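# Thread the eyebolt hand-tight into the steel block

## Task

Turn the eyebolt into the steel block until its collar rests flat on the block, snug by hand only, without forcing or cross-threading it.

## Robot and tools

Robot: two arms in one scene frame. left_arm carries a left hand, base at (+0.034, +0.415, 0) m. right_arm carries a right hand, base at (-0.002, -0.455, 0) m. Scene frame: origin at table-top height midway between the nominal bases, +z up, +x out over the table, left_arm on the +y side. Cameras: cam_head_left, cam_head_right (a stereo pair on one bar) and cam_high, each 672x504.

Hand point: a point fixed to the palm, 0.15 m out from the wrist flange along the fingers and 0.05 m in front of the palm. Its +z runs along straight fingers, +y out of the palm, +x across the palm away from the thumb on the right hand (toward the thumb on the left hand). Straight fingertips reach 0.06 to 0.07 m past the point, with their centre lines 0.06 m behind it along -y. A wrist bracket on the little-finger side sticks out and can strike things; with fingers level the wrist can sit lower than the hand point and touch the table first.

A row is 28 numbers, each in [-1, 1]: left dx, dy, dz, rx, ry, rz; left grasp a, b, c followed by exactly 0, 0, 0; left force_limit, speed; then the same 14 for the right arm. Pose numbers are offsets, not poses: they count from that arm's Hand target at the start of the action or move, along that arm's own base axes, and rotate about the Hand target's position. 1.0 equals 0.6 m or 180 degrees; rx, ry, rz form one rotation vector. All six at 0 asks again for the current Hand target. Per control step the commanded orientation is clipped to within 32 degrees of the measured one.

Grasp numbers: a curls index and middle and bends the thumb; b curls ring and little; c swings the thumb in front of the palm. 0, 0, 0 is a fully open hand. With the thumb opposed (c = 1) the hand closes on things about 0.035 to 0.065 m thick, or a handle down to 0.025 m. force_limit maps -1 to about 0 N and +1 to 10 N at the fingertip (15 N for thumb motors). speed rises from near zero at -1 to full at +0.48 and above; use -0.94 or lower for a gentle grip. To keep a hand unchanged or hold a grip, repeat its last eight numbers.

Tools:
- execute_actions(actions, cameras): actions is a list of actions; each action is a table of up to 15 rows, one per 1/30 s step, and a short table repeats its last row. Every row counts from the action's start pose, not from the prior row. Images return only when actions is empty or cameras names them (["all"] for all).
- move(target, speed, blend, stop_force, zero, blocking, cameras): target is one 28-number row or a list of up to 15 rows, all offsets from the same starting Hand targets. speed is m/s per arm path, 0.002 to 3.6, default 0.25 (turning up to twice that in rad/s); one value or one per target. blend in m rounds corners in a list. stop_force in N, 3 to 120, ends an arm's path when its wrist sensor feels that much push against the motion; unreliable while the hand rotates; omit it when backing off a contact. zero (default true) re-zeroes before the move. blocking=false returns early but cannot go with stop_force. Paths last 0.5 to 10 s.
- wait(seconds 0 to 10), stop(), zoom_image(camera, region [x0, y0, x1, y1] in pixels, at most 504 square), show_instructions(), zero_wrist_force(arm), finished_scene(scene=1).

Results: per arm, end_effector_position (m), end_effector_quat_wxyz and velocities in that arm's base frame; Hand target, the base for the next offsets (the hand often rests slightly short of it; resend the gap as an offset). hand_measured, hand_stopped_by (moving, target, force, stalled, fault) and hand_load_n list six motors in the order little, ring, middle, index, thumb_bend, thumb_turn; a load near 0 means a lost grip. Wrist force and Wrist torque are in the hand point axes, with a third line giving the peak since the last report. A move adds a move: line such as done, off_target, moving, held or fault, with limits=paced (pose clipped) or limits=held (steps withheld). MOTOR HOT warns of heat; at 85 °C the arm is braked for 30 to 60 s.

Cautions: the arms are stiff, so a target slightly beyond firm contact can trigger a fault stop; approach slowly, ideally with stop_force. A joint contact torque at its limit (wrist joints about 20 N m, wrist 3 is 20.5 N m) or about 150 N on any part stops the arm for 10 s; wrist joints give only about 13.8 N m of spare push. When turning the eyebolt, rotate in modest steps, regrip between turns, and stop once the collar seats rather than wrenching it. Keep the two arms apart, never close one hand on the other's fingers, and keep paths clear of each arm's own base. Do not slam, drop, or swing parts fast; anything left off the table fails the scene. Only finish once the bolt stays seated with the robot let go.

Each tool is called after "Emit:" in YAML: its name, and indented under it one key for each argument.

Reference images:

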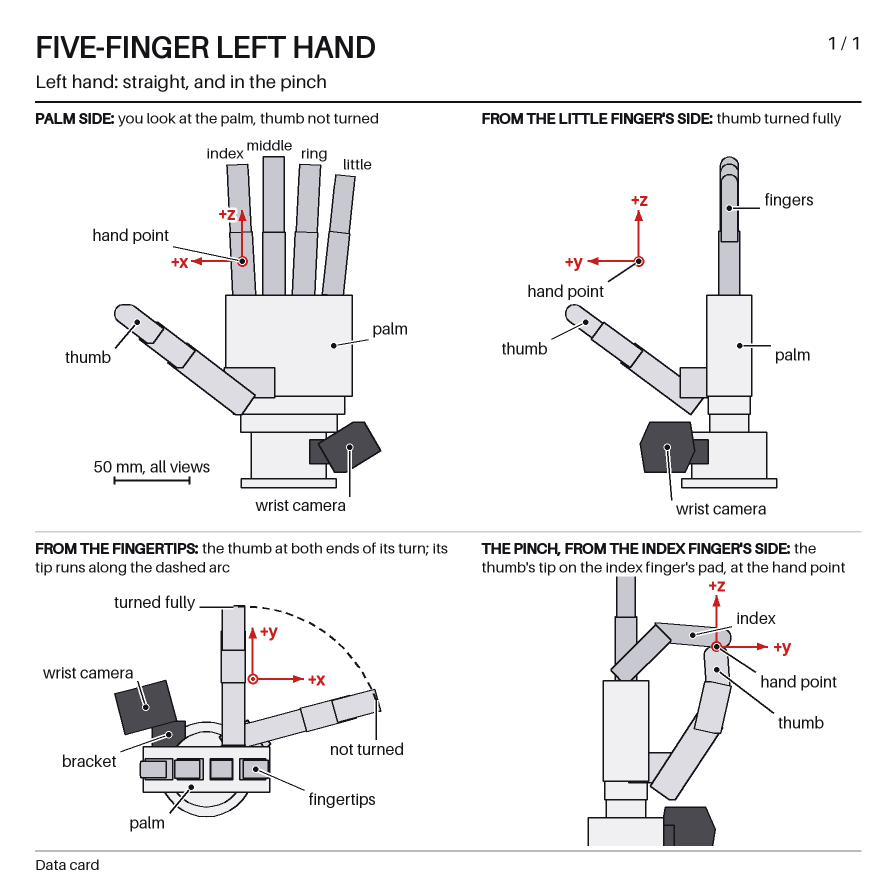

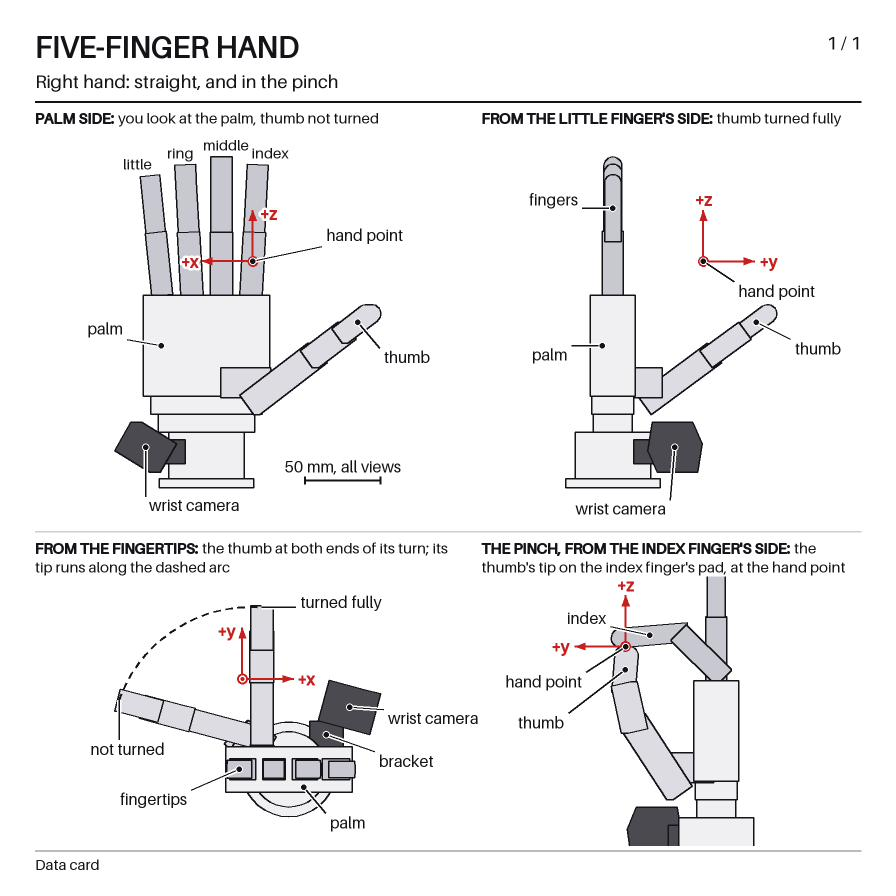

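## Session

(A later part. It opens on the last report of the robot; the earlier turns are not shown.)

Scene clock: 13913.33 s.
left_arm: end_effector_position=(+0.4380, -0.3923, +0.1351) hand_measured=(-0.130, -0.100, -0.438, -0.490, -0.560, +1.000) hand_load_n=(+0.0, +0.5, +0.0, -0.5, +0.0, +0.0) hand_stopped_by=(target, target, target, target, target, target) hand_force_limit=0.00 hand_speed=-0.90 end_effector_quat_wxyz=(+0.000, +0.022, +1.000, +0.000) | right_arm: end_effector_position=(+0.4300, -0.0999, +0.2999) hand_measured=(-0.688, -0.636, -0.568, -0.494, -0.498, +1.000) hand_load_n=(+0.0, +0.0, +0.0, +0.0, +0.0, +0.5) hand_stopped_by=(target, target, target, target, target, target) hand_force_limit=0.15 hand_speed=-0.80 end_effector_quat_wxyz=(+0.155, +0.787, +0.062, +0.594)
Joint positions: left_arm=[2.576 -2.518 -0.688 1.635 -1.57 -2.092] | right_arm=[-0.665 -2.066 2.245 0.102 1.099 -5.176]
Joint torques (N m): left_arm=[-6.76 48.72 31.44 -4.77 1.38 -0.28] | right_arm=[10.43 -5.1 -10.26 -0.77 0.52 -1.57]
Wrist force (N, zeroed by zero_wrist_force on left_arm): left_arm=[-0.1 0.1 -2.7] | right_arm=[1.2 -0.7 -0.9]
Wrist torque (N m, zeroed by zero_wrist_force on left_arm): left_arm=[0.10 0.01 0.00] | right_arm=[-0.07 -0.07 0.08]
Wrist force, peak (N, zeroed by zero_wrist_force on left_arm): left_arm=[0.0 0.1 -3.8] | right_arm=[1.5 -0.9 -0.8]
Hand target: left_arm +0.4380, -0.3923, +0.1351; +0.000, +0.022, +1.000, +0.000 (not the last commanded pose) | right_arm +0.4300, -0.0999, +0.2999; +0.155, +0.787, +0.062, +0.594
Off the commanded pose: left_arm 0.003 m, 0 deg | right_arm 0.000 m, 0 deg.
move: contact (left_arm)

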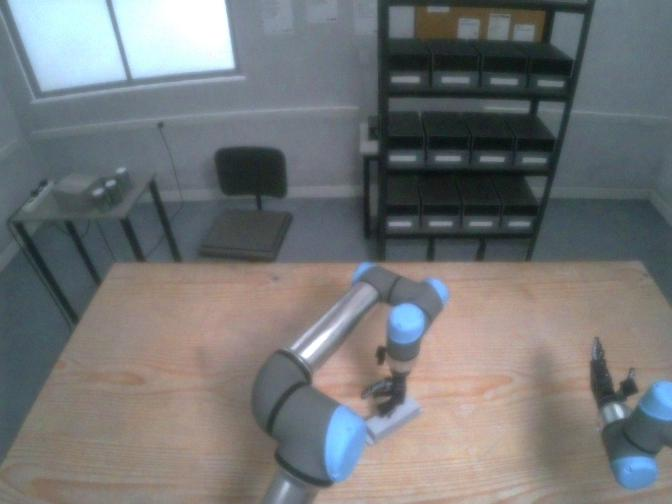

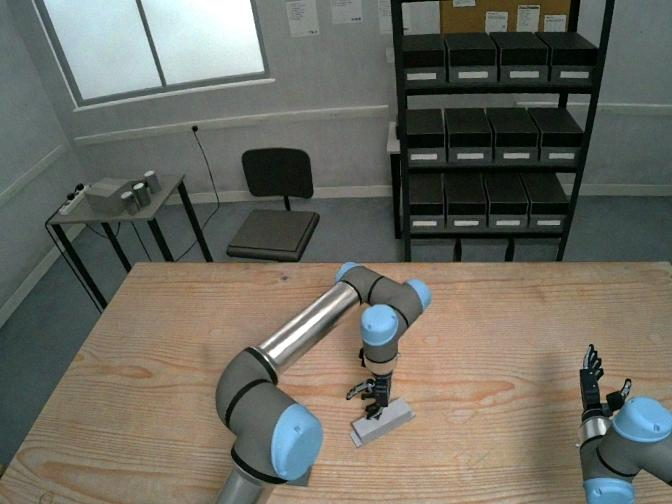

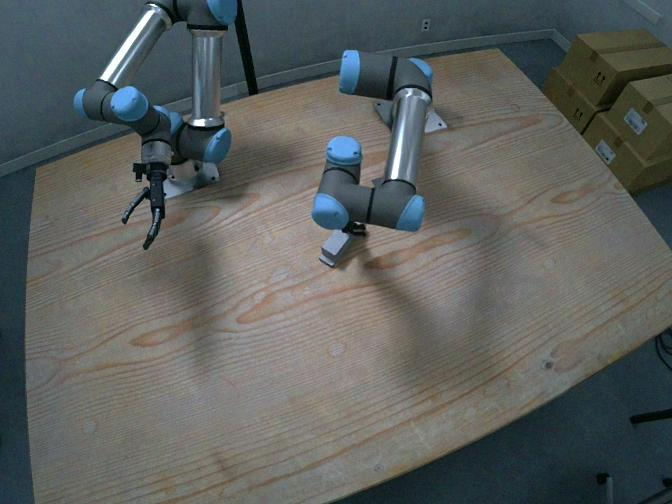

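Emit:
move:
  target: [0.01217,0.00142,0,0,0,-0.0556,0.3,0.45,1,0,0,0,0.0,-0.9,0,0,0,0,0,0,0.27,0.17,1,0,0,0,0.15,-0.8]
  speed: 0.02
  cameras: ["all"]

Scene clock: 13958.80 s.
left_arm: end_effector_position=(+0.4453, -0.3915, +0.1351) hand_measured=(-0.130, -0.100, -0.438, -0.490, -0.560, +1.000) hand_load_n=(+0.0, +0.0, +0.5, +0.5, +0.0, +0.0) hand_stopped_by=(target, target, target, target, target, target) hand_force_limit=0.00 hand_speed=-0.90 end_effector_quat_wxyz=(+0.000, +0.109, +0.994, +0.000) | right_arm: end_effector_position=(+0.4300, -0.0999, +0.2999) hand_measured=(-0.688, -0.636, -0.568, -0.494, -0.498, +1.000) hand_load_n=(+0.0, +0.0, +0.0, +0.0, +0.0, +0.0) hand_stopped_by=(target, target, target, target, target, target) hand_force_limit=0.15 hand_speed=-0.80 end_effector_quat_wxyz=(+0.155, +0.787, +0.062, +0.594)
Joint positions: left_arm=[2.569 -2.516 -0.692 1.637 -1.57 -1.924] | right_arm=[-0.665 -2.066 2.245 0.102 1.099 -5.176]
Joint torques (N m): left_arm=[-7.01 64.99 7.84 0.78 0.28 -0.94] | right_arm=[10.04 -4.87 -10.5 -0.91 0.61 -1.51]
Wrist force (N, zeroed by zero_wrist_force on left_arm): left_arm=[0.4 -0.2 -0.7] | right_arm=[1.3 -0.8 -0.7]
Wrist torque (N m, zeroed by zero_wrist_force on left_arm): left_arm=[0.05 0.05 0.01] | right_arm=[-0.09 -0.09 0.08]
Wrist force, peak (N, zeroed by zero_wrist_force on left_arm): left_arm=[0.1 0.1 -3.1] | right_arm=[1.3 -0.9 -0.9]
Hand target: left_arm +0.4453, -0.3915, +0.1351; +0.000, +0.109, +0.994, +0.000 | right_arm +0.4300, -0.0999, +0.2999; +0.155, +0.787, +0.062, +0.594
Off the commanded pose: left_arm 0.000 m, 0 deg | right_arm 0.000 m, 0 deg.
move: done

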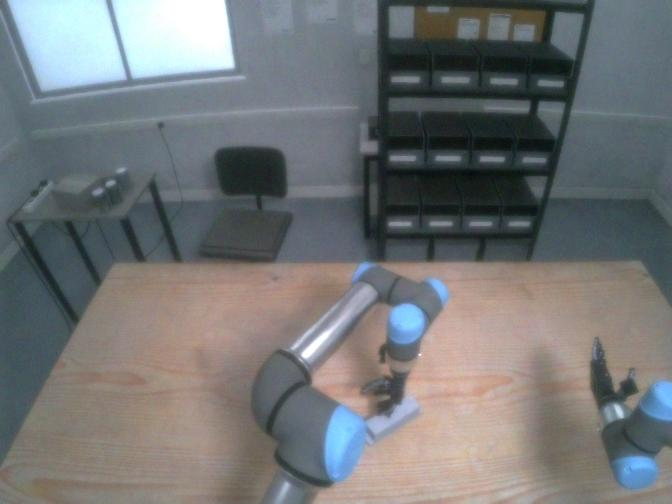

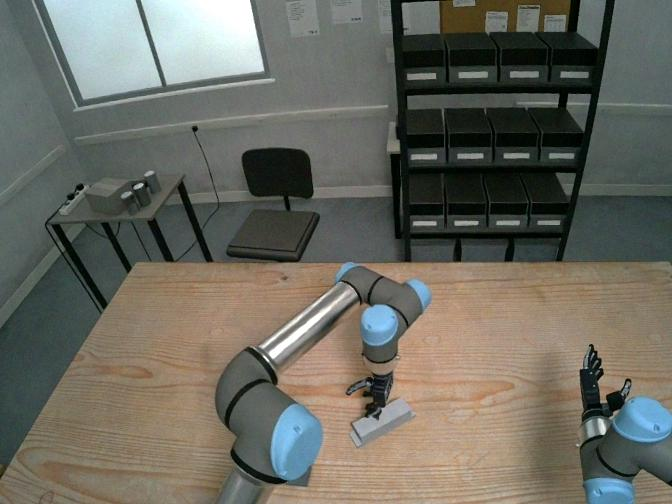

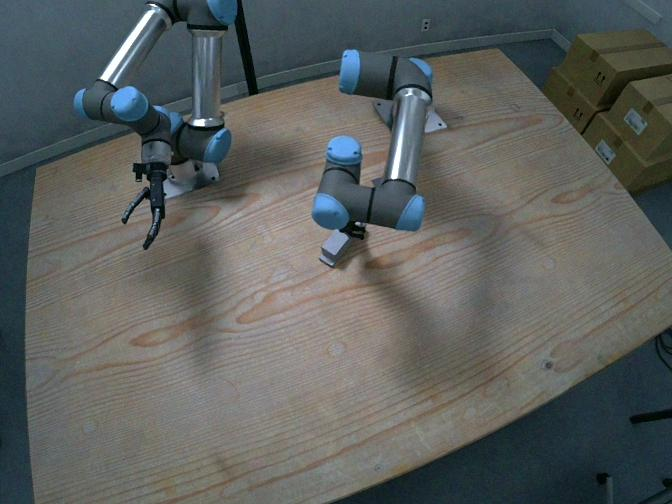

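Emit:
zoom_image:
  camera: "cam_head_right"
  region: [366, 402, 390, 426]

Emit:
zoom_image:
  camera: "cam_head_left"
  region: [376, 402, 400, 426]

Scaled by 21.000 from the camera's 672x504 image, which has a finer 960x720 frame.

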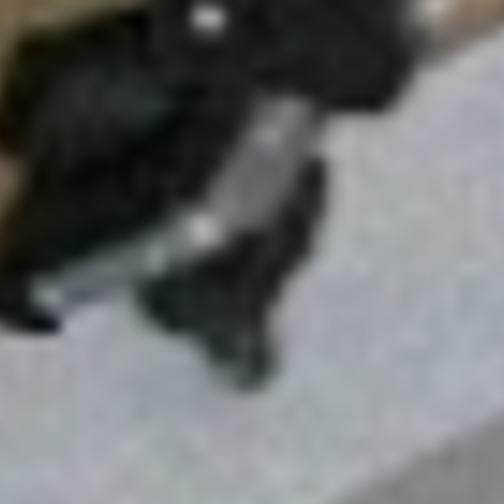

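Scaled by 21.000 from the camera's 672x504 image, which has a finer 960x720 frame.

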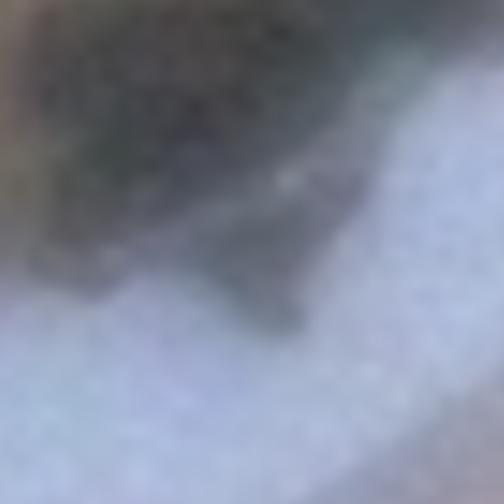

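Emit:
move:
  target: [0,0,-0.008,0,0,0,0.3,0.45,1,0,0,0,0.0,-0.9,0,0,0,0,0,0,0.27,0.17,1,0,0,0,0.15,-0.8]
  speed: 0.003
  stop_force: 3
  zero: false

Emit:
move:
  target: [0.0123,-0.0007,0,0,0,-0.0556,0.3,0.45,1,0,0,0,0.0,-0.9,0,0,0,0,0,0,0.27,0.17,1,0,0,0,0.15,-0.8]
  speed: 0.02
  cameras: ["cam_head_right","cam_head_left"]

Scene clock: 13977.40 s.
left_arm: end_effector_position=(+0.4453, -0.3915, +0.1348) hand_measured=(-0.130, -0.100, -0.438, -0.490, -0.560, +1.000) hand_load_n=(+0.0, +0.0, +0.0, -0.5, -0.5, +0.0) hand_stopped_by=(target, target, target, target, target, target) hand_force_limit=0.00 hand_speed=-0.90 end_effector_quat_wxyz=(+0.000, +0.109, +0.994, +0.000) | right_arm: end_effector_position=(+0.4300, -0.0999, +0.2999) hand_measured=(-0.688, -0.636, -0.568, -0.494, -0.498, +1.000) hand_load_n=(+0.0, +0.0, +0.0, +0.0, +0.0, +0.0) hand_stopped_by=(target, target, target, target, target, target) hand_force_limit=0.15 hand_speed=-0.80 end_effector_quat_wxyz=(+0.155, +0.787, +0.062, +0.594)
Joint positions: left_arm=[2.569 -2.516 -0.693 1.638 -1.57 -1.924] | right_arm=[-0.665 -2.066 2.245 0.102 1.099 -5.176]
Joint torques (N m): left_arm=[7.74 46.96 32.13 -4.8 1.13 -1.07] | right_arm=[10.82 -4.88 -10.49 -1.04 0.48 -1.62]
Wrist force (N, zeroed by zero_wrist_force on left_arm): left_arm=[0.7 0.0 -2.0] | right_arm=[1.2 -0.7 -0.7]
Wrist torque (N m, zeroed by zero_wrist_force on left_arm): left_arm=[0.06 0.01 0.02] | right_arm=[-0.07 -0.06 0.07]
Wrist force, peak (N, zeroed by zero_wrist_force on left_arm): left_arm=[0.9 -0.1 -4.1] | right_arm=[1.3 -0.8 -0.9]
Hand target: left_arm +0.4453, -0.3915, +0.1348; +0.000, +0.109, +0.994, +0.000 (not the last commanded pose) | right_arm +0.4300, -0.0999, +0.2999; +0.155, +0.787, +0.062, +0.594
Off the commanded pose: left_arm 0.004 m, 0 deg | right_arm 0.000 m, 0 deg.
move: contact (left_arm)

Scene clock: 13982.03 s.
left_arm: end_effector_position=(+0.4527, -0.3919, +0.1348) hand_measured=(-0.130, -0.100, -0.438, -0.490, -0.560, +1.000) hand_load_n=(+0.0, +0.0, +0.0, +0.5, +0.0, +0.0) hand_stopped_by=(target, target, target, target, target, target) hand_force_limit=0.00 hand_speed=-0.90 end_effector_quat_wxyz=(+0.000, +0.196, +0.981, +0.000) | right_arm: end_effector_position=(+0.4300, -0.0999, +0.2999) hand_measured=(-0.688, -0.636, -0.568, -0.494, -0.498, +1.000) hand_load_n=(+0.0, +0.0, +0.0, +0.0, +0.0, +0.0) hand_stopped_by=(target, target, target, target, target, target) hand_force_limit=0.15 hand_speed=-0.80 end_effector_quat_wxyz=(+0.155, +0.787, +0.062, +0.594)
Joint positions: left_arm=[2.562 -2.511 -0.702 1.642 -1.57 -1.756] | right_arm=[-0.665 -2.066 2.245 0.102 1.099 -5.176]
Joint torques (N m): left_arm=[-7.92 65.03 10.03 0.37 1.28 -1.06] | right_arm=[10.64 -4.93 -10.3 -1.06 0.46 -1.6]
Wrist force (N, zeroed by zero_wrist_force on left_arm): left_arm=[0.2 -0.3 0.1] | right_arm=[1.2 -0.7 -0.8]
Wrist torque (N m, zeroed by zero_wrist_force on left_arm): left_arm=[-0.04 0.01 0.00] | right_arm=[-0.06 -0.07 0.08]
Wrist force, peak (N, zeroed by zero_wrist_force on left_arm): left_arm=[1.3 -0.3 -2.5] | right_arm=[1.5 -0.8 -0.7]
Hand target: left_arm +0.4527, -0.3919, +0.1348; +0.000, +0.196, +0.981, +0.000 | right_arm +0.4300, -0.0999, +0.2999; +0.155, +0.787, +0.062, +0.594
Off the commanded pose: left_arm 0.000 m, 0 deg | right_arm 0.000 m, 0 deg.
move: done
Images, in order (width x height): cam_head_left 672x504, cam_head_right 672x504.

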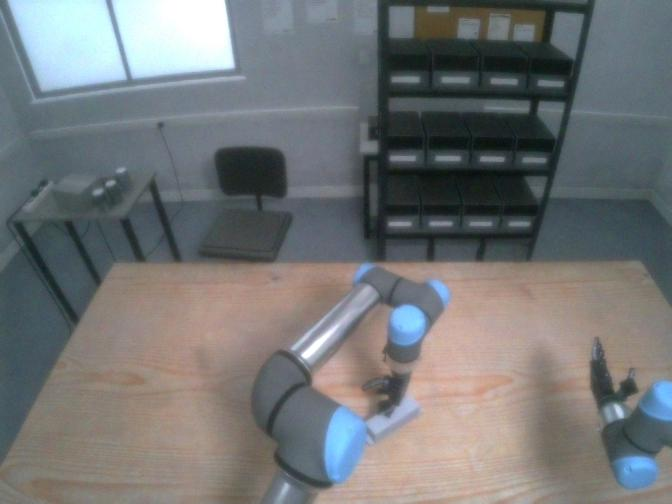

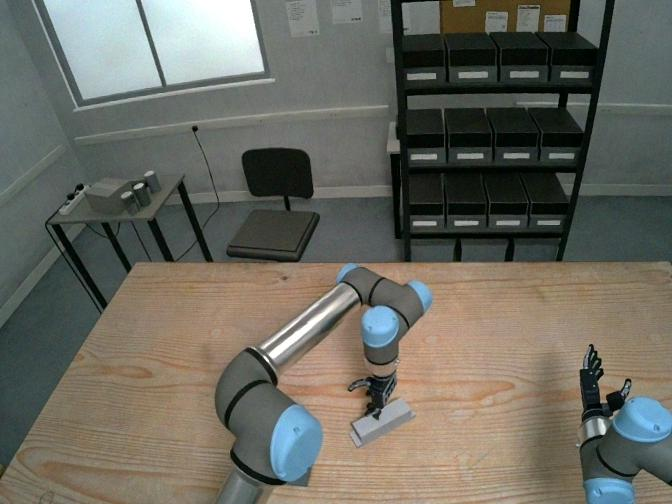

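Emit:
zoom_image:
  camera: "cam_head_right"
  region: [366, 402, 390, 426]

Emit:
zoom_image:
  camera: "cam_head_left"
  region: [376, 402, 400, 426]

Scaled by 21.000 from the camera's 672x504 image, which has a finer 960x720 frame.

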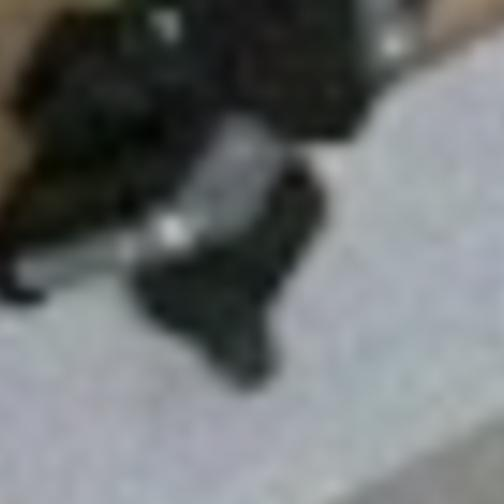

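Scaled by 21.000 from the camera's 672x504 image, which has a finer 960x720 frame.

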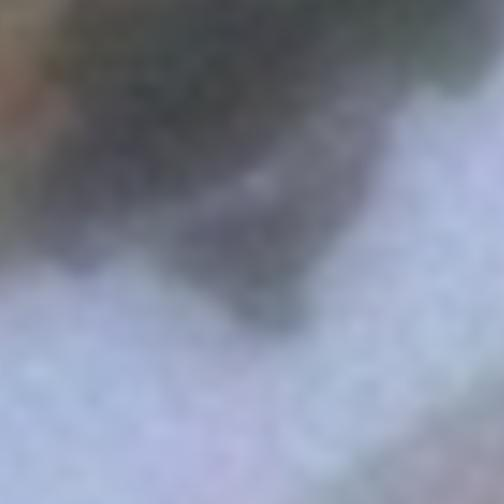

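Emit:
move:
  target: [0,0,-0.008,0,0,0,0.3,0.45,1,0,0,0,0.0,-0.9,0,0,0,0,0,0,0.27,0.17,1,0,0,0,0.15,-0.8]
  speed: 0.003
  stop_force: 3
  zero: false

Emit:
move:
  target: [0.01773,-0.005,0,0,0,-0.0833,0.3,0.45,1,0,0,0,0.0,-0.9,0,0,0,0,0,0,0.27,0.17,1,0,0,0,0.15,-0.8]
  speed: 0.02
  cameras: ["cam_head_right","cam_head_left"]

Scene clock: 14006.83 s.
left_arm: end_effector_position=(+0.4527, -0.3919, +0.1331) hand_measured=(-0.130, -0.100, -0.438, -0.490, -0.560, +1.000) hand_load_n=(+0.0, +0.0, +0.0, +0.0, +0.0, +0.0) hand_stopped_by=(target, target, target, target, target, target) hand_force_limit=0.00 hand_speed=-0.90 end_effector_quat_wxyz=(+0.000, +0.196, +0.981, +0.000) | right_arm: end_effector_position=(+0.4300, -0.0999, +0.2999) hand_measured=(-0.688, -0.636, -0.568, -0.494, -0.498, +1.000) hand_load_n=(+0.0, +0.0, +0.0, +0.0, +0.0, +0.0) hand_stopped_by=(target, target, target, target, target, target) hand_force_limit=0.15 hand_speed=-0.80 end_effector_quat_wxyz=(+0.155, +0.787, +0.062, +0.594)
Joint positions: left_arm=[2.562 -2.511 -0.705 1.646 -1.57 -1.757] | right_arm=[-0.665 -2.066 2.245 0.102 1.099 -5.176]
Joint torques (N m): left_arm=[6.79 43.9 32.23 -4.62 0.98 -1.14] | right_arm=[10.01 -4.98 -10.56 -1.13 0.5 -1.46]
Wrist force (N, zeroed by zero_wrist_force on left_arm): left_arm=[0.4 -0.1 -2.3] | right_arm=[1.3 -0.8 -0.7]
Wrist torque (N m, zeroed by zero_wrist_force on left_arm): left_arm=[0.08 0.08 0.00] | right_arm=[-0.09 -0.08 0.08]
Wrist force, peak (N, zeroed by zero_wrist_force on left_arm): left_arm=[0.9 -0.1 -3.5] | right_arm=[1.6 -0.9 -0.8]
Hand target: left_arm +0.4527, -0.3919, +0.1332; +0.000, +0.196, +0.981, +0.000 (not the last commanded pose) | right_arm +0.4300, -0.0999, +0.2999; +0.155, +0.787, +0.062, +0.594
Off the commanded pose: left_arm 0.003 m, 0 deg | right_arm 0.000 m, 0 deg.
move: contact (left_arm)

Scene clock: 14013.63 s.
left_arm: end_effector_position=(+0.4633, -0.3949, +0.1332) hand_measured=(-0.130, -0.100, -0.438, -0.490, -0.560, +1.000) hand_load_n=(+0.0, +0.0, +0.0, +1.0, +0.0, +0.0) hand_stopped_by=(target, target, target, target, target, target) hand_force_limit=0.00 hand_speed=-0.90 end_effector_quat_wxyz=(+0.000, +0.322, +0.947, +0.000) | right_arm: end_effector_position=(+0.4300, -0.0999, +0.2999) hand_measured=(-0.688, -0.636, -0.568, -0.494, -0.498, +1.000) hand_load_n=(+0.0, +0.0, +0.0, +0.0, +0.0, +0.5) hand_stopped_by=(target, target, target, target, target, target) hand_force_limit=0.15 hand_speed=-0.80 end_effector_quat_wxyz=(+0.155, +0.787, +0.062, +0.594)
Joint positions: left_arm=[2.553 -2.499 -0.729 1.657 -1.57 -1.503] | right_arm=[-0.665 -2.066 2.245 0.102 1.099 -5.176]
Joint torques (N m): left_arm=[-7.87 63.27 9.23 0.25 1.31 -0.95] | right_arm=[10.45 -5.02 -10.04 -1.23 0.46 -1.74]
Wrist force (N, zeroed by zero_wrist_force on left_arm): left_arm=[-0.7 -0.2 -0.7] | right_arm=[1.3 -1.0 -0.6]
Wrist torque (N m, zeroed by zero_wrist_force on left_arm): left_arm=[-0.02 0.06 -0.04] | right_arm=[-0.13 -0.08 0.07]
Wrist force, peak (N, zeroed by zero_wrist_force on left_arm): left_arm=[0.7 -0.1 -3.0] | right_arm=[1.4 -0.9 -0.8]
Hand target: left_arm +0.4633, -0.3949, +0.1332; +0.000, +0.322, +0.947, +0.000 | right_arm +0.4300, -0.0999, +0.2999; +0.155, +0.787, +0.062, +0.594
Off the commanded pose: left_arm 0.000 m, 0 deg | right_arm 0.000 m, 0 deg.
move: done
Images, in order (width x height): cam_head_left 672x504, cam_head_right 672x504.

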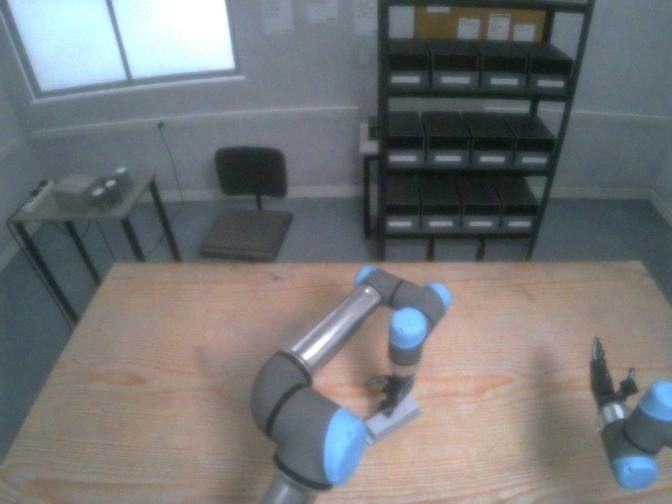

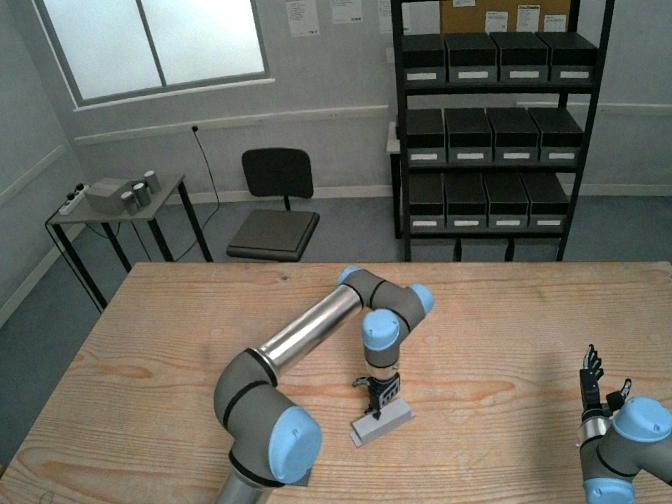

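Emit:
zoom_image:
  camera: "cam_head_right"
  region: [366, 402, 390, 426]

Emit:
zoom_image:
  camera: "cam_head_left"
  region: [376, 402, 400, 426]

Scaled by 21.000 from the camera's 672x504 image, which has a finer 960x720 frame.

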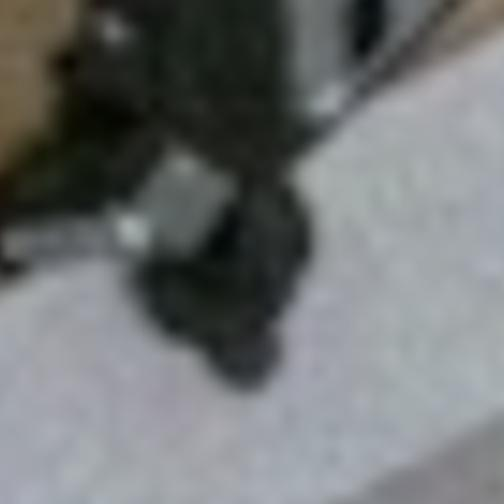

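Scaled by 21.000 from the camera's 672x504 image, which has a finer 960x720 frame.

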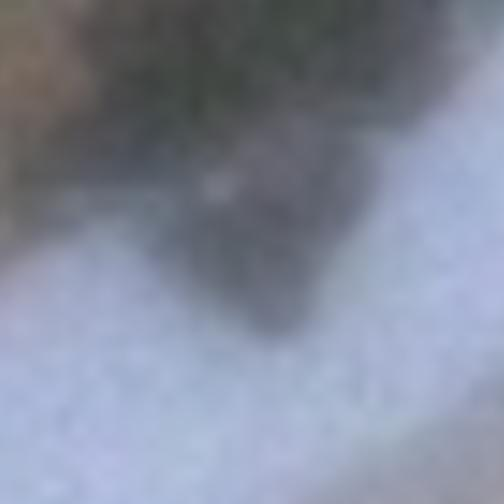

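Emit:
move:
  target: [0,0,-0.008,0,0,0,0.3,0.45,1,0,0,0,0.0,-0.9,0,0,0,0,0,0,0.27,0.17,1,0,0,0,0.15,-0.8]
  speed: 0.003
  stop_force: 3
  zero: false

Scene clock: 14039.47 s.
left_arm: end_effector_position=(+0.4633, -0.3949, +0.1330) hand_measured=(-0.130, -0.100, -0.438, -0.490, -0.560, +1.000) hand_load_n=(+0.0, +0.0, -0.5, +0.0, +0.0, +0.0) hand_stopped_by=(target, target, target, target, target, target) hand_force_limit=0.00 hand_speed=-0.90 end_effector_quat_wxyz=(+0.000, +0.322, +0.947, +0.000) | right_arm: end_effector_position=(+0.4300, -0.0999, +0.2999) hand_measured=(-0.688, -0.636, -0.568, -0.494, -0.498, +1.000) hand_load_n=(+0.0, +0.0, +0.0, +0.0, +0.0, +0.5) hand_stopped_by=(target, target, target, target, target, target) hand_force_limit=0.15 hand_speed=-0.80 end_effector_quat_wxyz=(+0.155, +0.787, +0.062, +0.594)
Joint positions: left_arm=[2.553 -2.499 -0.729 1.657 -1.57 -1.504] | right_arm=[-0.665 -2.066 2.245 0.102 1.099 -5.176]
Joint torques (N m): left_arm=[2.3 42.82 32.48 -5.18 1.02 -1.08] | right_arm=[10.45 -4.71 -9.98 -1.3 0.51 -1.58]
Wrist force (N, zeroed by zero_wrist_force on left_arm): left_arm=[-0.4 0.4 -0.9] | right_arm=[1.2 -0.8 -0.9]
Wrist torque (N m, zeroed by zero_wrist_force on left_arm): left_arm=[0.05 0.04 -0.03] | right_arm=[-0.07 -0.07 0.08]
Wrist force, peak (N, zeroed by zero_wrist_force on left_arm): left_arm=[-0.8 0.8 -3.9] | right_arm=[1.5 -0.9 -0.8]
Hand target: left_arm +0.4633, -0.3949, +0.1330; +0.000, +0.322, +0.947, +0.000 (not the last commanded pose) | right_arm +0.4300, -0.0999, +0.2999; +0.155, +0.787, +0.062, +0.594
Off the commanded pose: left_arm 0.005 m, 0 deg | right_arm 0.000 m, 0 deg.
move: contact (left_arm)

Emit:
move:
  target: [0.0215,-0.0148,0,0,0,-0.1111,0.3,0.45,1,0,0,0,0.0,-0.9,0,0,0,0,0,0,0.27,0.17,1,0,0,0,0.15,-0.8]
  speed: 0.02

Emit:
move:
  target: [0,0,-0.008,0,0,0,0.3,0.45,1,0,0,0,0.0,-0.9,0,0,0,0,0,0,0.27,0.17,1,0,0,0,0.15,-0.8]
  speed: 0.003
  stop_force: 3
  zero: false
  cameras: ["cam_head_right","cam_head_left"]

Scene clock: 14067.33 s.
left_arm: end_effector_position=(+0.4762, -0.4038, +0.1330) hand_measured=(-0.130, -0.100, -0.438, -0.490, -0.560, +1.000) hand_load_n=(+0.0, +0.5, +0.0, +0.5, +0.0, +0.0) hand_stopped_by=(target, target, target, target, target, target) hand_force_limit=0.00 hand_speed=-0.90 end_effector_quat_wxyz=(+0.000, +0.482, +0.876, +0.000) | right_arm: end_effector_position=(+0.4300, -0.0999, +0.2999) hand_measured=(-0.688, -0.636, -0.568, -0.494, -0.498, +1.000) hand_load_n=(+0.0, +0.0, +0.0, +0.0, +0.0, +0.0) hand_stopped_by=(target, target, target, target, target, target) hand_force_limit=0.15 hand_speed=-0.80 end_effector_quat_wxyz=(+0.155, +0.787, +0.062, +0.594)
Joint positions: left_arm=[2.544 -2.479 -0.767 1.675 -1.57 -1.163] | right_arm=[-0.665 -2.066 2.245 0.102 1.099 -5.176]
Joint torques (N m): left_arm=[-8.9 61.98 10.24 0.51 -1.14 -1.13] | right_arm=[10.03 -5.14 -9.9 -1.55 0.72 -1.52]
Wrist force (N, zeroed by zero_wrist_force on left_arm): left_arm=[-1.1 -0.4 -1.5] | right_arm=[1.3 -0.7 -0.6]
Wrist torque (N m, zeroed by zero_wrist_force on left_arm): left_arm=[0.03 -0.04 -0.03] | right_arm=[-0.08 -0.09 0.09]
Wrist force, peak (N, zeroed by zero_wrist_force on left_arm): left_arm=[-0.5 0.7 -2.7] | right_arm=[1.4 -1.0 -0.7]
Hand target: left_arm +0.4762, -0.4038, +0.1330; +0.000, +0.481, +0.876, +0.000 | right_arm +0.4300, -0.0999, +0.2999; +0.155, +0.787, +0.062, +0.594
Off the commanded pose: left_arm 0.000 m, 0 deg | right_arm 0.000 m, 0 deg.
move: done

Scene clock: 14068.37 s.
left_arm: end_effector_position=(+0.4762, -0.4038, +0.1329) hand_measured=(-0.130, -0.100, -0.438, -0.490, -0.560, +1.000) hand_load_n=(+0.0, +0.0, -0.5, -0.5, +0.0, +0.0) hand_stopped_by=(target, target, target, target, target, target) hand_force_limit=0.00 hand_speed=-0.90 end_effector_quat_wxyz=(+0.000, +0.481, +0.876, +0.000) | right_arm: end_effector_position=(+0.4300, -0.0999, +0.2999) hand_measured=(-0.688, -0.636, -0.568, -0.494, -0.498, +1.000) hand_load_n=(-0.5, +0.5, +0.0, +0.0, +0.0, +0.5) hand_stopped_by=(target, target, target, target, target, target) hand_force_limit=0.15 hand_speed=-0.80 end_effector_quat_wxyz=(+0.155, +0.787, +0.062, +0.594)
Joint positions: left_arm=[2.544 -2.479 -0.767 1.675 -1.57 -1.164] | right_arm=[-0.665 -2.066 2.245 0.102 1.099 -5.176]
Joint torques (N m): left_arm=[-8.27 56.25 30.15 -5.32 -1.18 1.11] | right_arm=[10.1 -5.39 -10.09 -1.5 0.58 -1.46]
Wrist force (N, zeroed by zero_wrist_force on left_arm): left_arm=[-1.4 0.5 -2.5] | right_arm=[1.3 -0.7 -0.9]
Wrist torque (N m, zeroed by zero_wrist_force on left_arm): left_arm=[0.07 -0.01 -0.06] | right_arm=[-0.06 -0.07 0.08]
Wrist force, peak (N, zeroed by zero_wrist_force on left_arm): left_arm=[-1.2 0.4 -3.8] | right_arm=[1.5 -0.9 -0.7]
Hand target: left_arm +0.4762, -0.4038, +0.1329; +0.000, +0.481, +0.876, +0.000 (not the last commanded pose) | right_arm +0.4300, -0.0999, +0.2999; +0.155, +0.787, +0.062, +0.594
Off the commanded pose: left_arm 0.005 m, 0 deg | right_arm 0.000 m, 0 deg.
move: contact (left_arm)
Images, in order (width x height): cam_head_left 672x504, cam_head_right 672x504.

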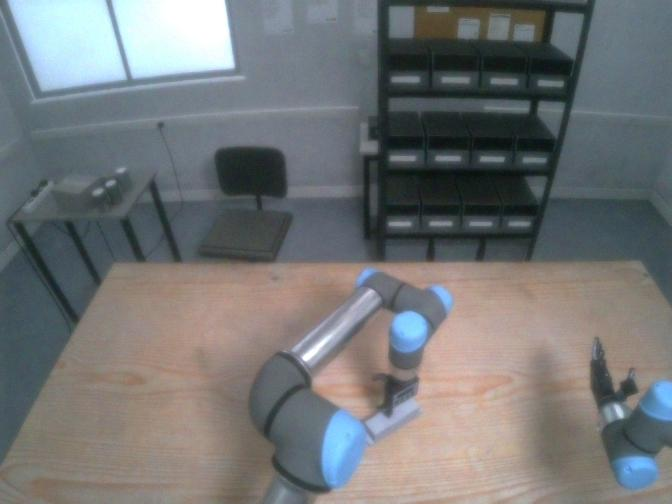

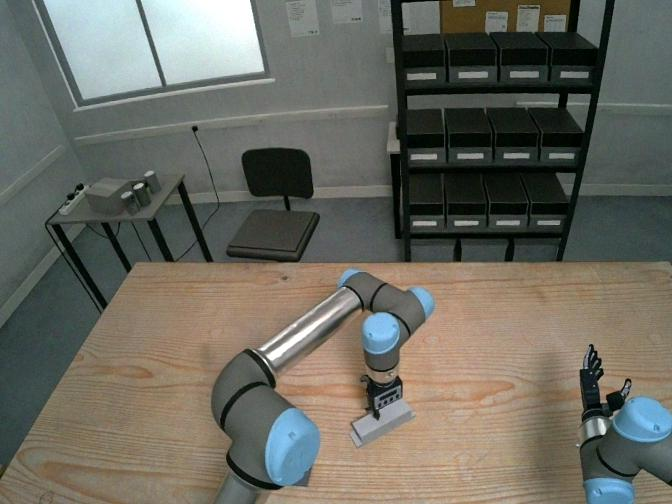

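Emit:
zoom_image:
  camera: "cam_head_right"
  region: [358, 394, 390, 426]

Emit:
zoom_image:
  camera: "cam_head_left"
  region: [368, 394, 400, 426]

Scaled by 15.750 from the camera's 672x504 image, which has a finer 960x720 frame.

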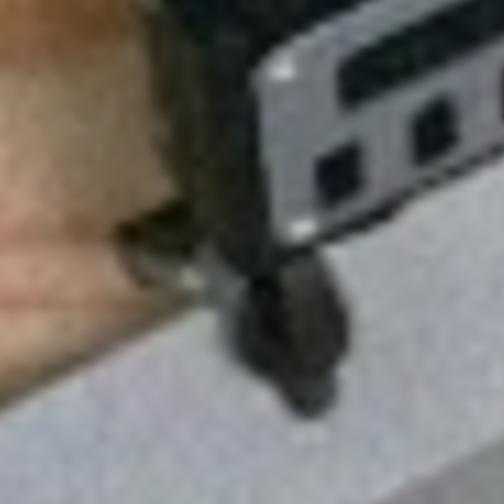

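Scaled by 15.750 from the camera's 672x504 image, which has a finer 960x720 frame.

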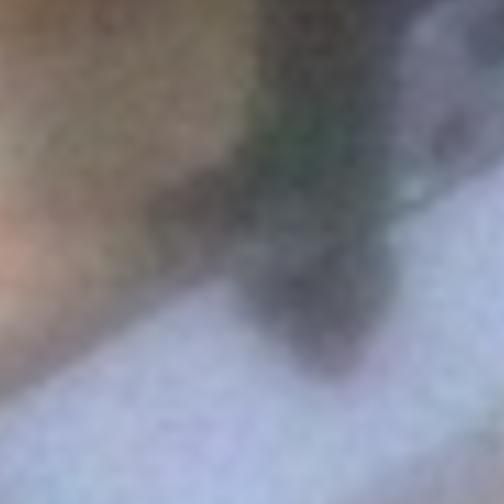

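Emit:
move:
  target: [0.0025,-0.0019,0,0,0,0,0.3,0.45,1,0,0,0,0.0,-0.9,0,0,0,0,0,0,0.27,0.17,1,0,0,0,0.15,-0.8]
  speed: 0.01
  cameras: ["cam_head_right"]

Emit:
zoom_image:
  camera: "cam_head_right"
  region: [358, 394, 390, 426]

Scene clock: 14088.67 s.
left_arm: end_effector_position=(+0.4778, -0.4050, +0.1329) hand_measured=(-0.130, -0.100, -0.438, -0.490, -0.560, +1.000) hand_load_n=(+0.0, +0.0, +0.5, -0.5, +0.0, +0.0) hand_stopped_by=(target, target, target, target, target, target) hand_force_limit=0.00 hand_speed=-0.90 end_effector_quat_wxyz=(+0.000, +0.481, +0.876, +0.000) | right_arm: end_effector_position=(+0.4300, -0.0999, +0.2999) hand_measured=(-0.688, -0.636, -0.568, -0.494, -0.498, +1.000) hand_load_n=(+0.0, +0.5, +0.0, +0.0, +0.0, +0.5) hand_stopped_by=(target, target, target, target, target, target) hand_force_limit=0.15 hand_speed=-0.80 end_effector_quat_wxyz=(+0.155, +0.787, +0.062, +0.594)
Joint positions: left_arm=[2.544 -2.485 -0.755 1.669 -1.57 -1.164] | right_arm=[-0.665 -2.066 2.245 0.102 1.099 -5.176]
Joint torques (N m): left_arm=[-9.22 42.04 18.8 -3.96 -1.15 -1.24] | right_arm=[9.99 -5.68 -10.64 -1.66 0.41 -1.5]
Wrist force (N, zeroed by zero_wrist_force on left_arm): left_arm=[0.2 0.0 -1.3] | right_arm=[1.3 -0.8 -0.7]
Wrist torque (N m, zeroed by zero_wrist_force on left_arm): left_arm=[0.03 0.04 0.02] | right_arm=[-0.08 -0.08 0.08]
Wrist force, peak (N, zeroed by zero_wrist_force on left_arm): left_arm=[-1.4 0.6 -3.0] | right_arm=[1.4 -0.8 -0.9]
Hand target: left_arm +0.4777, -0.4049, +0.1329; +0.000, +0.481, +0.876, +0.000 | right_arm +0.4300, -0.0999, +0.2999; +0.155, +0.787, +0.062, +0.594
Off the commanded pose: left_arm 0.000 m, 0 deg | right_arm 0.000 m, 0 deg.
move: done
Images, in order (width x height): cam_head_right 672x504.

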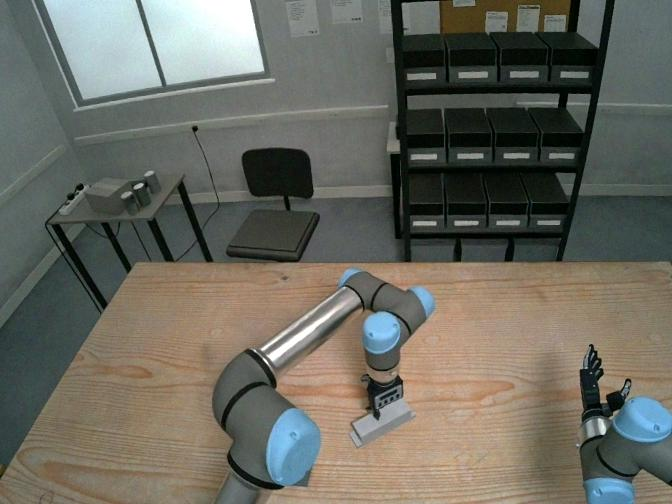

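Scaled by 15.750 from the camera's 672x504 image, which has a finer 960x720 frame.

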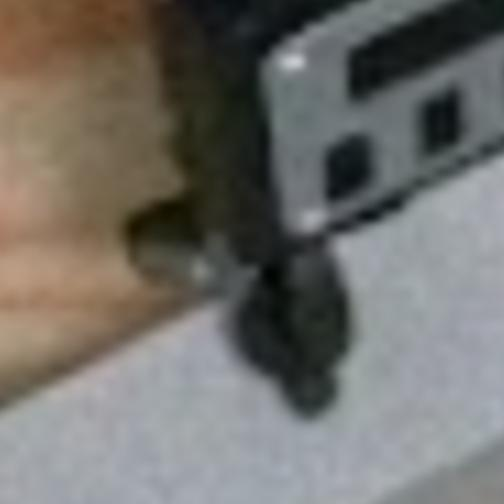

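Emit:
move:
  target: [0.0148,-0.0215,0,0,0,-0.1111,0.3,0.45,1,0,0,0,0.0,-0.9,0,0,0,0,0,0,0.27,0.17,1,0,0,0,0.15,-0.8]
  speed: 0.02

Emit:
move:
  target: [0,0,-0.008,0,0,0,0.3,0.45,1,0,0,0,0.0,-0.9,0,0,0,0,0,0,0.27,0.17,1,0,0,0,0.15,-0.8]
  speed: 0.003
  stop_force: 3
  zero: false
  cameras: ["cam_head_right","cam_head_left"]

Emit:
zoom_image:
  camera: "cam_head_right"
  region: [358, 394, 390, 426]

Scene clock: 14116.50 s.
left_arm: end_effector_position=(+0.4866, -0.4179, +0.1329) hand_measured=(-0.130, -0.100, -0.438, -0.490, -0.560, +1.000) hand_load_n=(+0.0, +0.0, +0.5, +0.5, +0.0, +0.0) hand_stopped_by=(target, target, target, target, target, target) hand_force_limit=0.00 hand_speed=-0.90 end_effector_quat_wxyz=(+0.000, +0.626, +0.779, +0.000) | right_arm: end_effector_position=(+0.4300, -0.0999, +0.2999) hand_measured=(-0.688, -0.636, -0.568, -0.494, -0.498, +1.000) hand_load_n=(+0.0, +0.0, +0.0, +0.0, +0.0, +0.5) hand_stopped_by=(target, target, target, target, target, target) hand_force_limit=0.15 hand_speed=-0.80 end_effector_quat_wxyz=(+0.155, +0.787, +0.062, +0.594)
Joint positions: left_arm=[2.539 -2.459 -0.805 1.692 -1.57 -0.82] | right_arm=[-0.665 -2.066 2.245 0.102 1.099 -5.176]
Joint torques (N m): left_arm=[5.24 62.56 9.96 0.3 -1.33 -1.14] | right_arm=[10.05 -5.42 -10.33 -1.85 0.52 -1.44]
Wrist force (N, zeroed by zero_wrist_force on left_arm): left_arm=[-0.6 -0.3 -0.2] | right_arm=[1.2 -0.7 -0.7]
Wrist torque (N m, zeroed by zero_wrist_force on left_arm): left_arm=[-0.01 -0.03 0.01] | right_arm=[-0.08 -0.07 0.08]
Wrist force, peak (N, zeroed by zero_wrist_force on left_arm): left_arm=[-0.5 0.2 -1.7] | right_arm=[1.5 -0.8 -1.0]
Hand target: left_arm +0.4866, -0.4178, +0.1329; +0.000, +0.626, +0.780, +0.000 | right_arm +0.4300, -0.0999, +0.2999; +0.155, +0.787, +0.062, +0.594
Off the commanded pose: left_arm 0.000 m, 0 deg | right_arm 0.000 m, 0 deg.
move: done

Scene clock: 14117.60 s.
left_arm: end_effector_position=(+0.4866, -0.4179, +0.1328) hand_measured=(-0.130, -0.100, -0.438, -0.490, -0.560, +1.000) hand_load_n=(+0.0, +0.0, -0.5, -0.5, +0.0, +0.0) hand_stopped_by=(target, target, target, target, target, target) hand_force_limit=0.00 hand_speed=-0.90 end_effector_quat_wxyz=(+0.000, +0.626, +0.780, +0.000) | right_arm: end_effector_position=(+0.4300, -0.0999, +0.2999) hand_measured=(-0.688, -0.636, -0.568, -0.494, -0.498, +1.000) hand_load_n=(+0.0, +0.5, +0.0, +0.0, +0.0, +0.0) hand_stopped_by=(target, target, target, target, target, target) hand_force_limit=0.15 hand_speed=-0.80 end_effector_quat_wxyz=(+0.155, +0.787, +0.062, +0.594)
Joint positions: left_arm=[2.539 -2.459 -0.805 1.693 -1.57 -0.82] | right_arm=[-0.665 -2.066 2.245 0.102 1.099 -5.176]
Joint torques (N m): left_arm=[1.17 53.46 30.66 -5.2 -1.19 -0.16] | right_arm=[10.11 -4.47 -10.17 -1.69 0.6 -1.51]
Wrist force (N, zeroed by zero_wrist_force on left_arm): left_arm=[-0.4 0.5 -2.8] | right_arm=[1.3 -0.8 -0.9]
Wrist torque (N m, zeroed by zero_wrist_force on left_arm): left_arm=[0.07 -0.04 0.02] | right_arm=[-0.08 -0.08 0.08]
Wrist force, peak (N, zeroed by zero_wrist_force on left_arm): left_arm=[-0.4 0.6 -3.7] | right_arm=[1.3 -0.8 -0.9]
Hand target: left_arm +0.4866, -0.4179, +0.1328; +0.000, +0.626, +0.780, +0.000 (not the last commanded pose) | right_arm +0.4300, -0.0999, +0.2999; +0.155, +0.787, +0.062, +0.594
Off the commanded pose: left_arm 0.005 m, 0 deg | right_arm 0.000 m, 0 deg.
move: contact (left_arm)
Images, in order (width x height): cam_head_left 672x504, cam_head_right 672x504.

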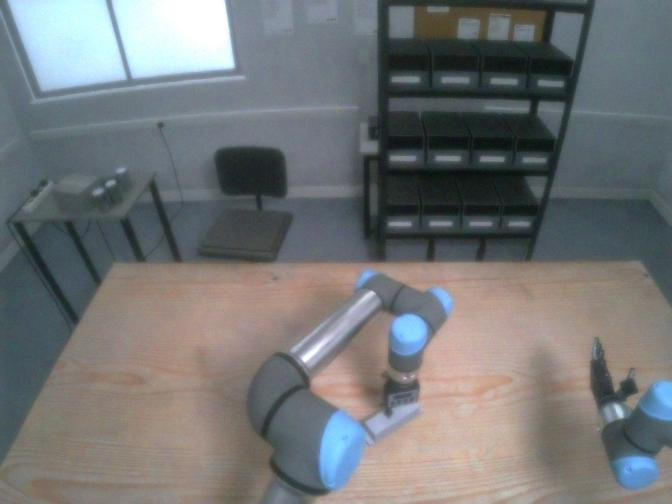

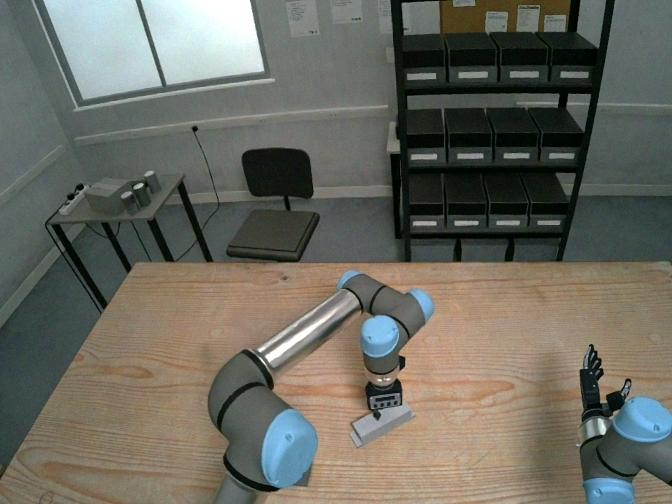

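Scaled by 15.750 from the camera's 672x504 image, which has a finer 960x720 frame.

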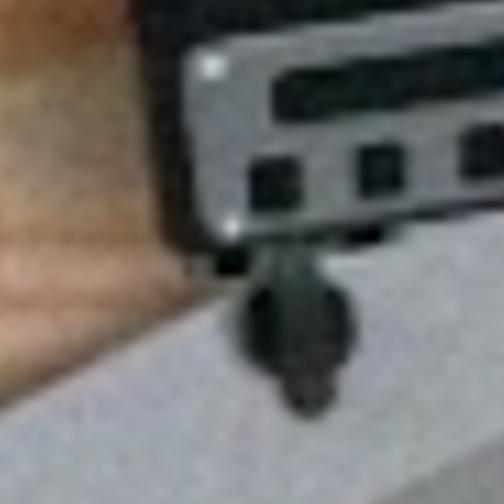

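Emit:
move:
  target: [0.00673,-0.02505,0,0,0,-0.1111,0.3,0.45,1,0,0,0,0.0,-0.9,0,0,0,0,0,0,0.27,0.17,1,0,0,0,0.15,-0.8]
  speed: 0.02

Emit:
move:
  target: [0,0,-0.008,0,0,0,0.3,0.45,1,0,0,0,0.0,-0.9,0,0,0,0,0,0,0.27,0.17,1,0,0,0,0.15,-0.8]
  speed: 0.003
  stop_force: 3
  zero: false
  cameras: ["cam_head_right","cam_head_left"]

Emit:
zoom_image:
  camera: "cam_head_right"
  region: [358, 394, 390, 426]

Scene clock: 14142.83 s.
left_arm: end_effector_position=(+0.4906, -0.4329, +0.1328) hand_measured=(-0.130, -0.100, -0.438, -0.490, -0.560, +1.000) hand_load_n=(+0.0, +0.0, -1.5, -1.0, +0.0, +0.0) hand_stopped_by=(target, target, target, target, target, target) hand_force_limit=0.00 hand_speed=-0.90 end_effector_quat_wxyz=(+0.000, +0.752, +0.659, +0.000) | right_arm: end_effector_position=(+0.4300, -0.0999, +0.2999) hand_measured=(-0.688, -0.636, -0.568, -0.494, -0.498, +1.000) hand_load_n=(-0.5, +0.0, +0.0, +0.0, +0.0, +0.0) hand_stopped_by=(target, target, target, target, target, target) hand_force_limit=0.15 hand_speed=-0.80 end_effector_quat_wxyz=(+0.155, +0.787, +0.062, +0.594)
Joint positions: left_arm=[2.539 -2.429 -0.859 1.717 -1.57 -0.47] | right_arm=[-0.665 -2.066 2.245 0.102 1.099 -5.176]
Joint torques (N m): left_arm=[8.48 58.7 9.72 0.42 -1.31 -1.12] | right_arm=[10.45 -4.25 -10.13 -1.95 0.49 -1.58]
Wrist force (N, zeroed by zero_wrist_force on left_arm): left_arm=[-1.1 0.7 -2.5] | right_arm=[1.1 -0.7 -0.7]
Wrist torque (N m, zeroed by zero_wrist_force on left_arm): left_arm=[0.02 -0.08 -0.04] | right_arm=[-0.07 -0.06 0.07]
Wrist force, peak (N, zeroed by zero_wrist_force on left_arm): left_arm=[-1.6 0.8 -2.9] | right_arm=[1.3 -0.8 -1.0]
Hand target: left_arm +0.4906, -0.4329, +0.1328; +0.000, +0.752, +0.659, +0.000 | right_arm +0.4300, -0.0999, +0.2999; +0.155, +0.787, +0.062, +0.594
Off the commanded pose: left_arm 0.000 m, 0 deg | right_arm 0.000 m, 0 deg.
move: done

Scene clock: 14143.40 s.
left_arm: end_effector_position=(+0.4906, -0.4329, +0.1327) hand_measured=(-0.130, -0.100, -0.438, -0.490, -0.560, +1.000) hand_load_n=(+0.0, +0.0, -1.0, -1.0, +0.0, +0.0) hand_stopped_by=(target, target, target, target, target, target) hand_force_limit=0.00 hand_speed=-0.90 end_effector_quat_wxyz=(+0.000, +0.752, +0.659, +0.000) | right_arm: end_effector_position=(+0.4300, -0.0999, +0.2999) hand_measured=(-0.688, -0.636, -0.568, -0.494, -0.498, +1.000) hand_load_n=(+0.0, +0.0, +0.0, +0.0, +0.0, +0.0) hand_stopped_by=(target, target, target, target, target, target) hand_force_limit=0.15 hand_speed=-0.80 end_effector_quat_wxyz=(+0.155, +0.787, +0.062, +0.594)
Joint positions: left_arm=[2.539 -2.429 -0.859 1.717 -1.57 -0.47] | right_arm=[-0.665 -2.066 2.245 0.102 1.099 -5.176]
Joint torques (N m): left_arm=[9.17 57.15 22.28 -4.96 -1.35 1.41] | right_arm=[10.25 -5.67 -10.33 -1.84 0.63 -1.67]
Wrist force (N, zeroed by zero_wrist_force on left_arm): left_arm=[-1.2 0.5 -4.1] | right_arm=[1.2 -0.6 -0.7]
Wrist torque (N m, zeroed by zero_wrist_force on left_arm): left_arm=[0.09 -0.11 -0.04] | right_arm=[-0.06 -0.07 0.08]
Wrist force, peak (N, zeroed by zero_wrist_force on left_arm): left_arm=[-1.2 0.8 -4.1] | right_arm=[1.3 -0.8 -0.8]
Hand target: left_arm +0.4906, -0.4329, +0.1327; +0.000, +0.752, +0.659, +0.000 (not the last commanded pose) | right_arm +0.4300, -0.0999, +0.2999; +0.155, +0.787, +0.062, +0.594
Off the commanded pose: left_arm 0.005 m, 0 deg | right_arm 0.000 m, 0 deg.
move: contact (left_arm)
Images, in order (width x height): cam_head_left 672x504, cam_head_right 672x504.

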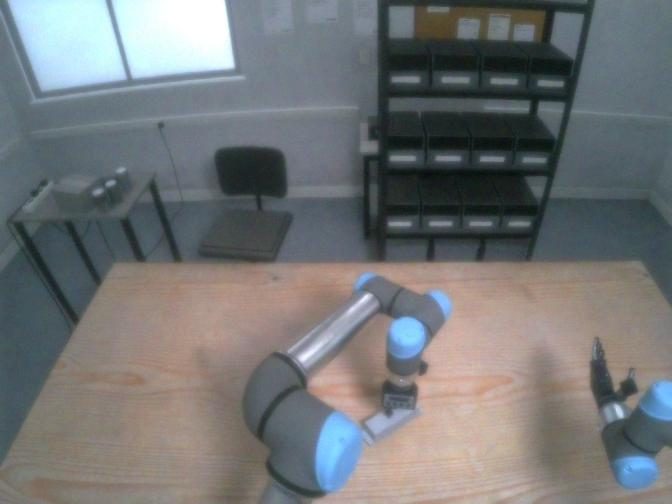

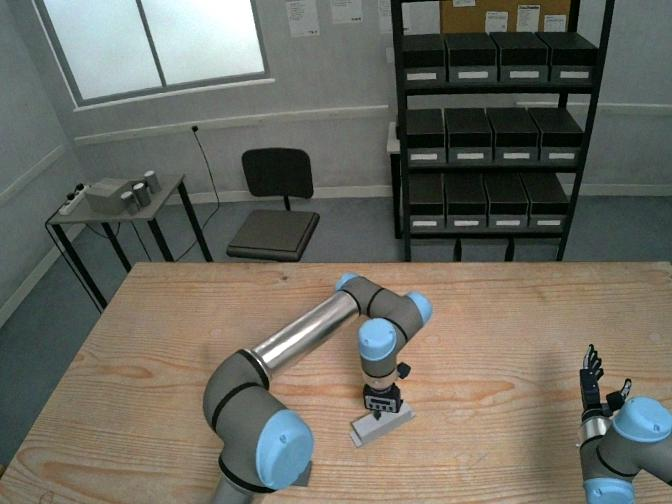

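Scaled by 15.750 from the camera's 672x504 image, which has a finer 960x720 frame.

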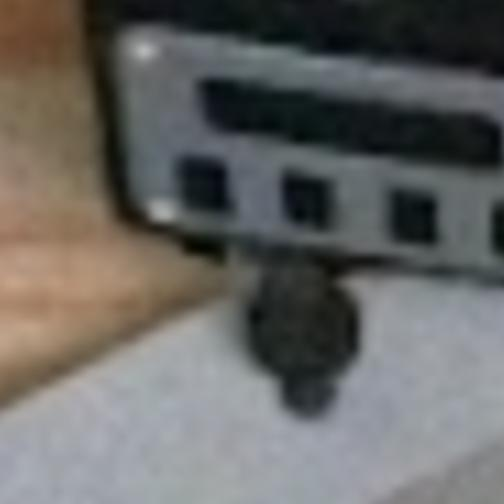

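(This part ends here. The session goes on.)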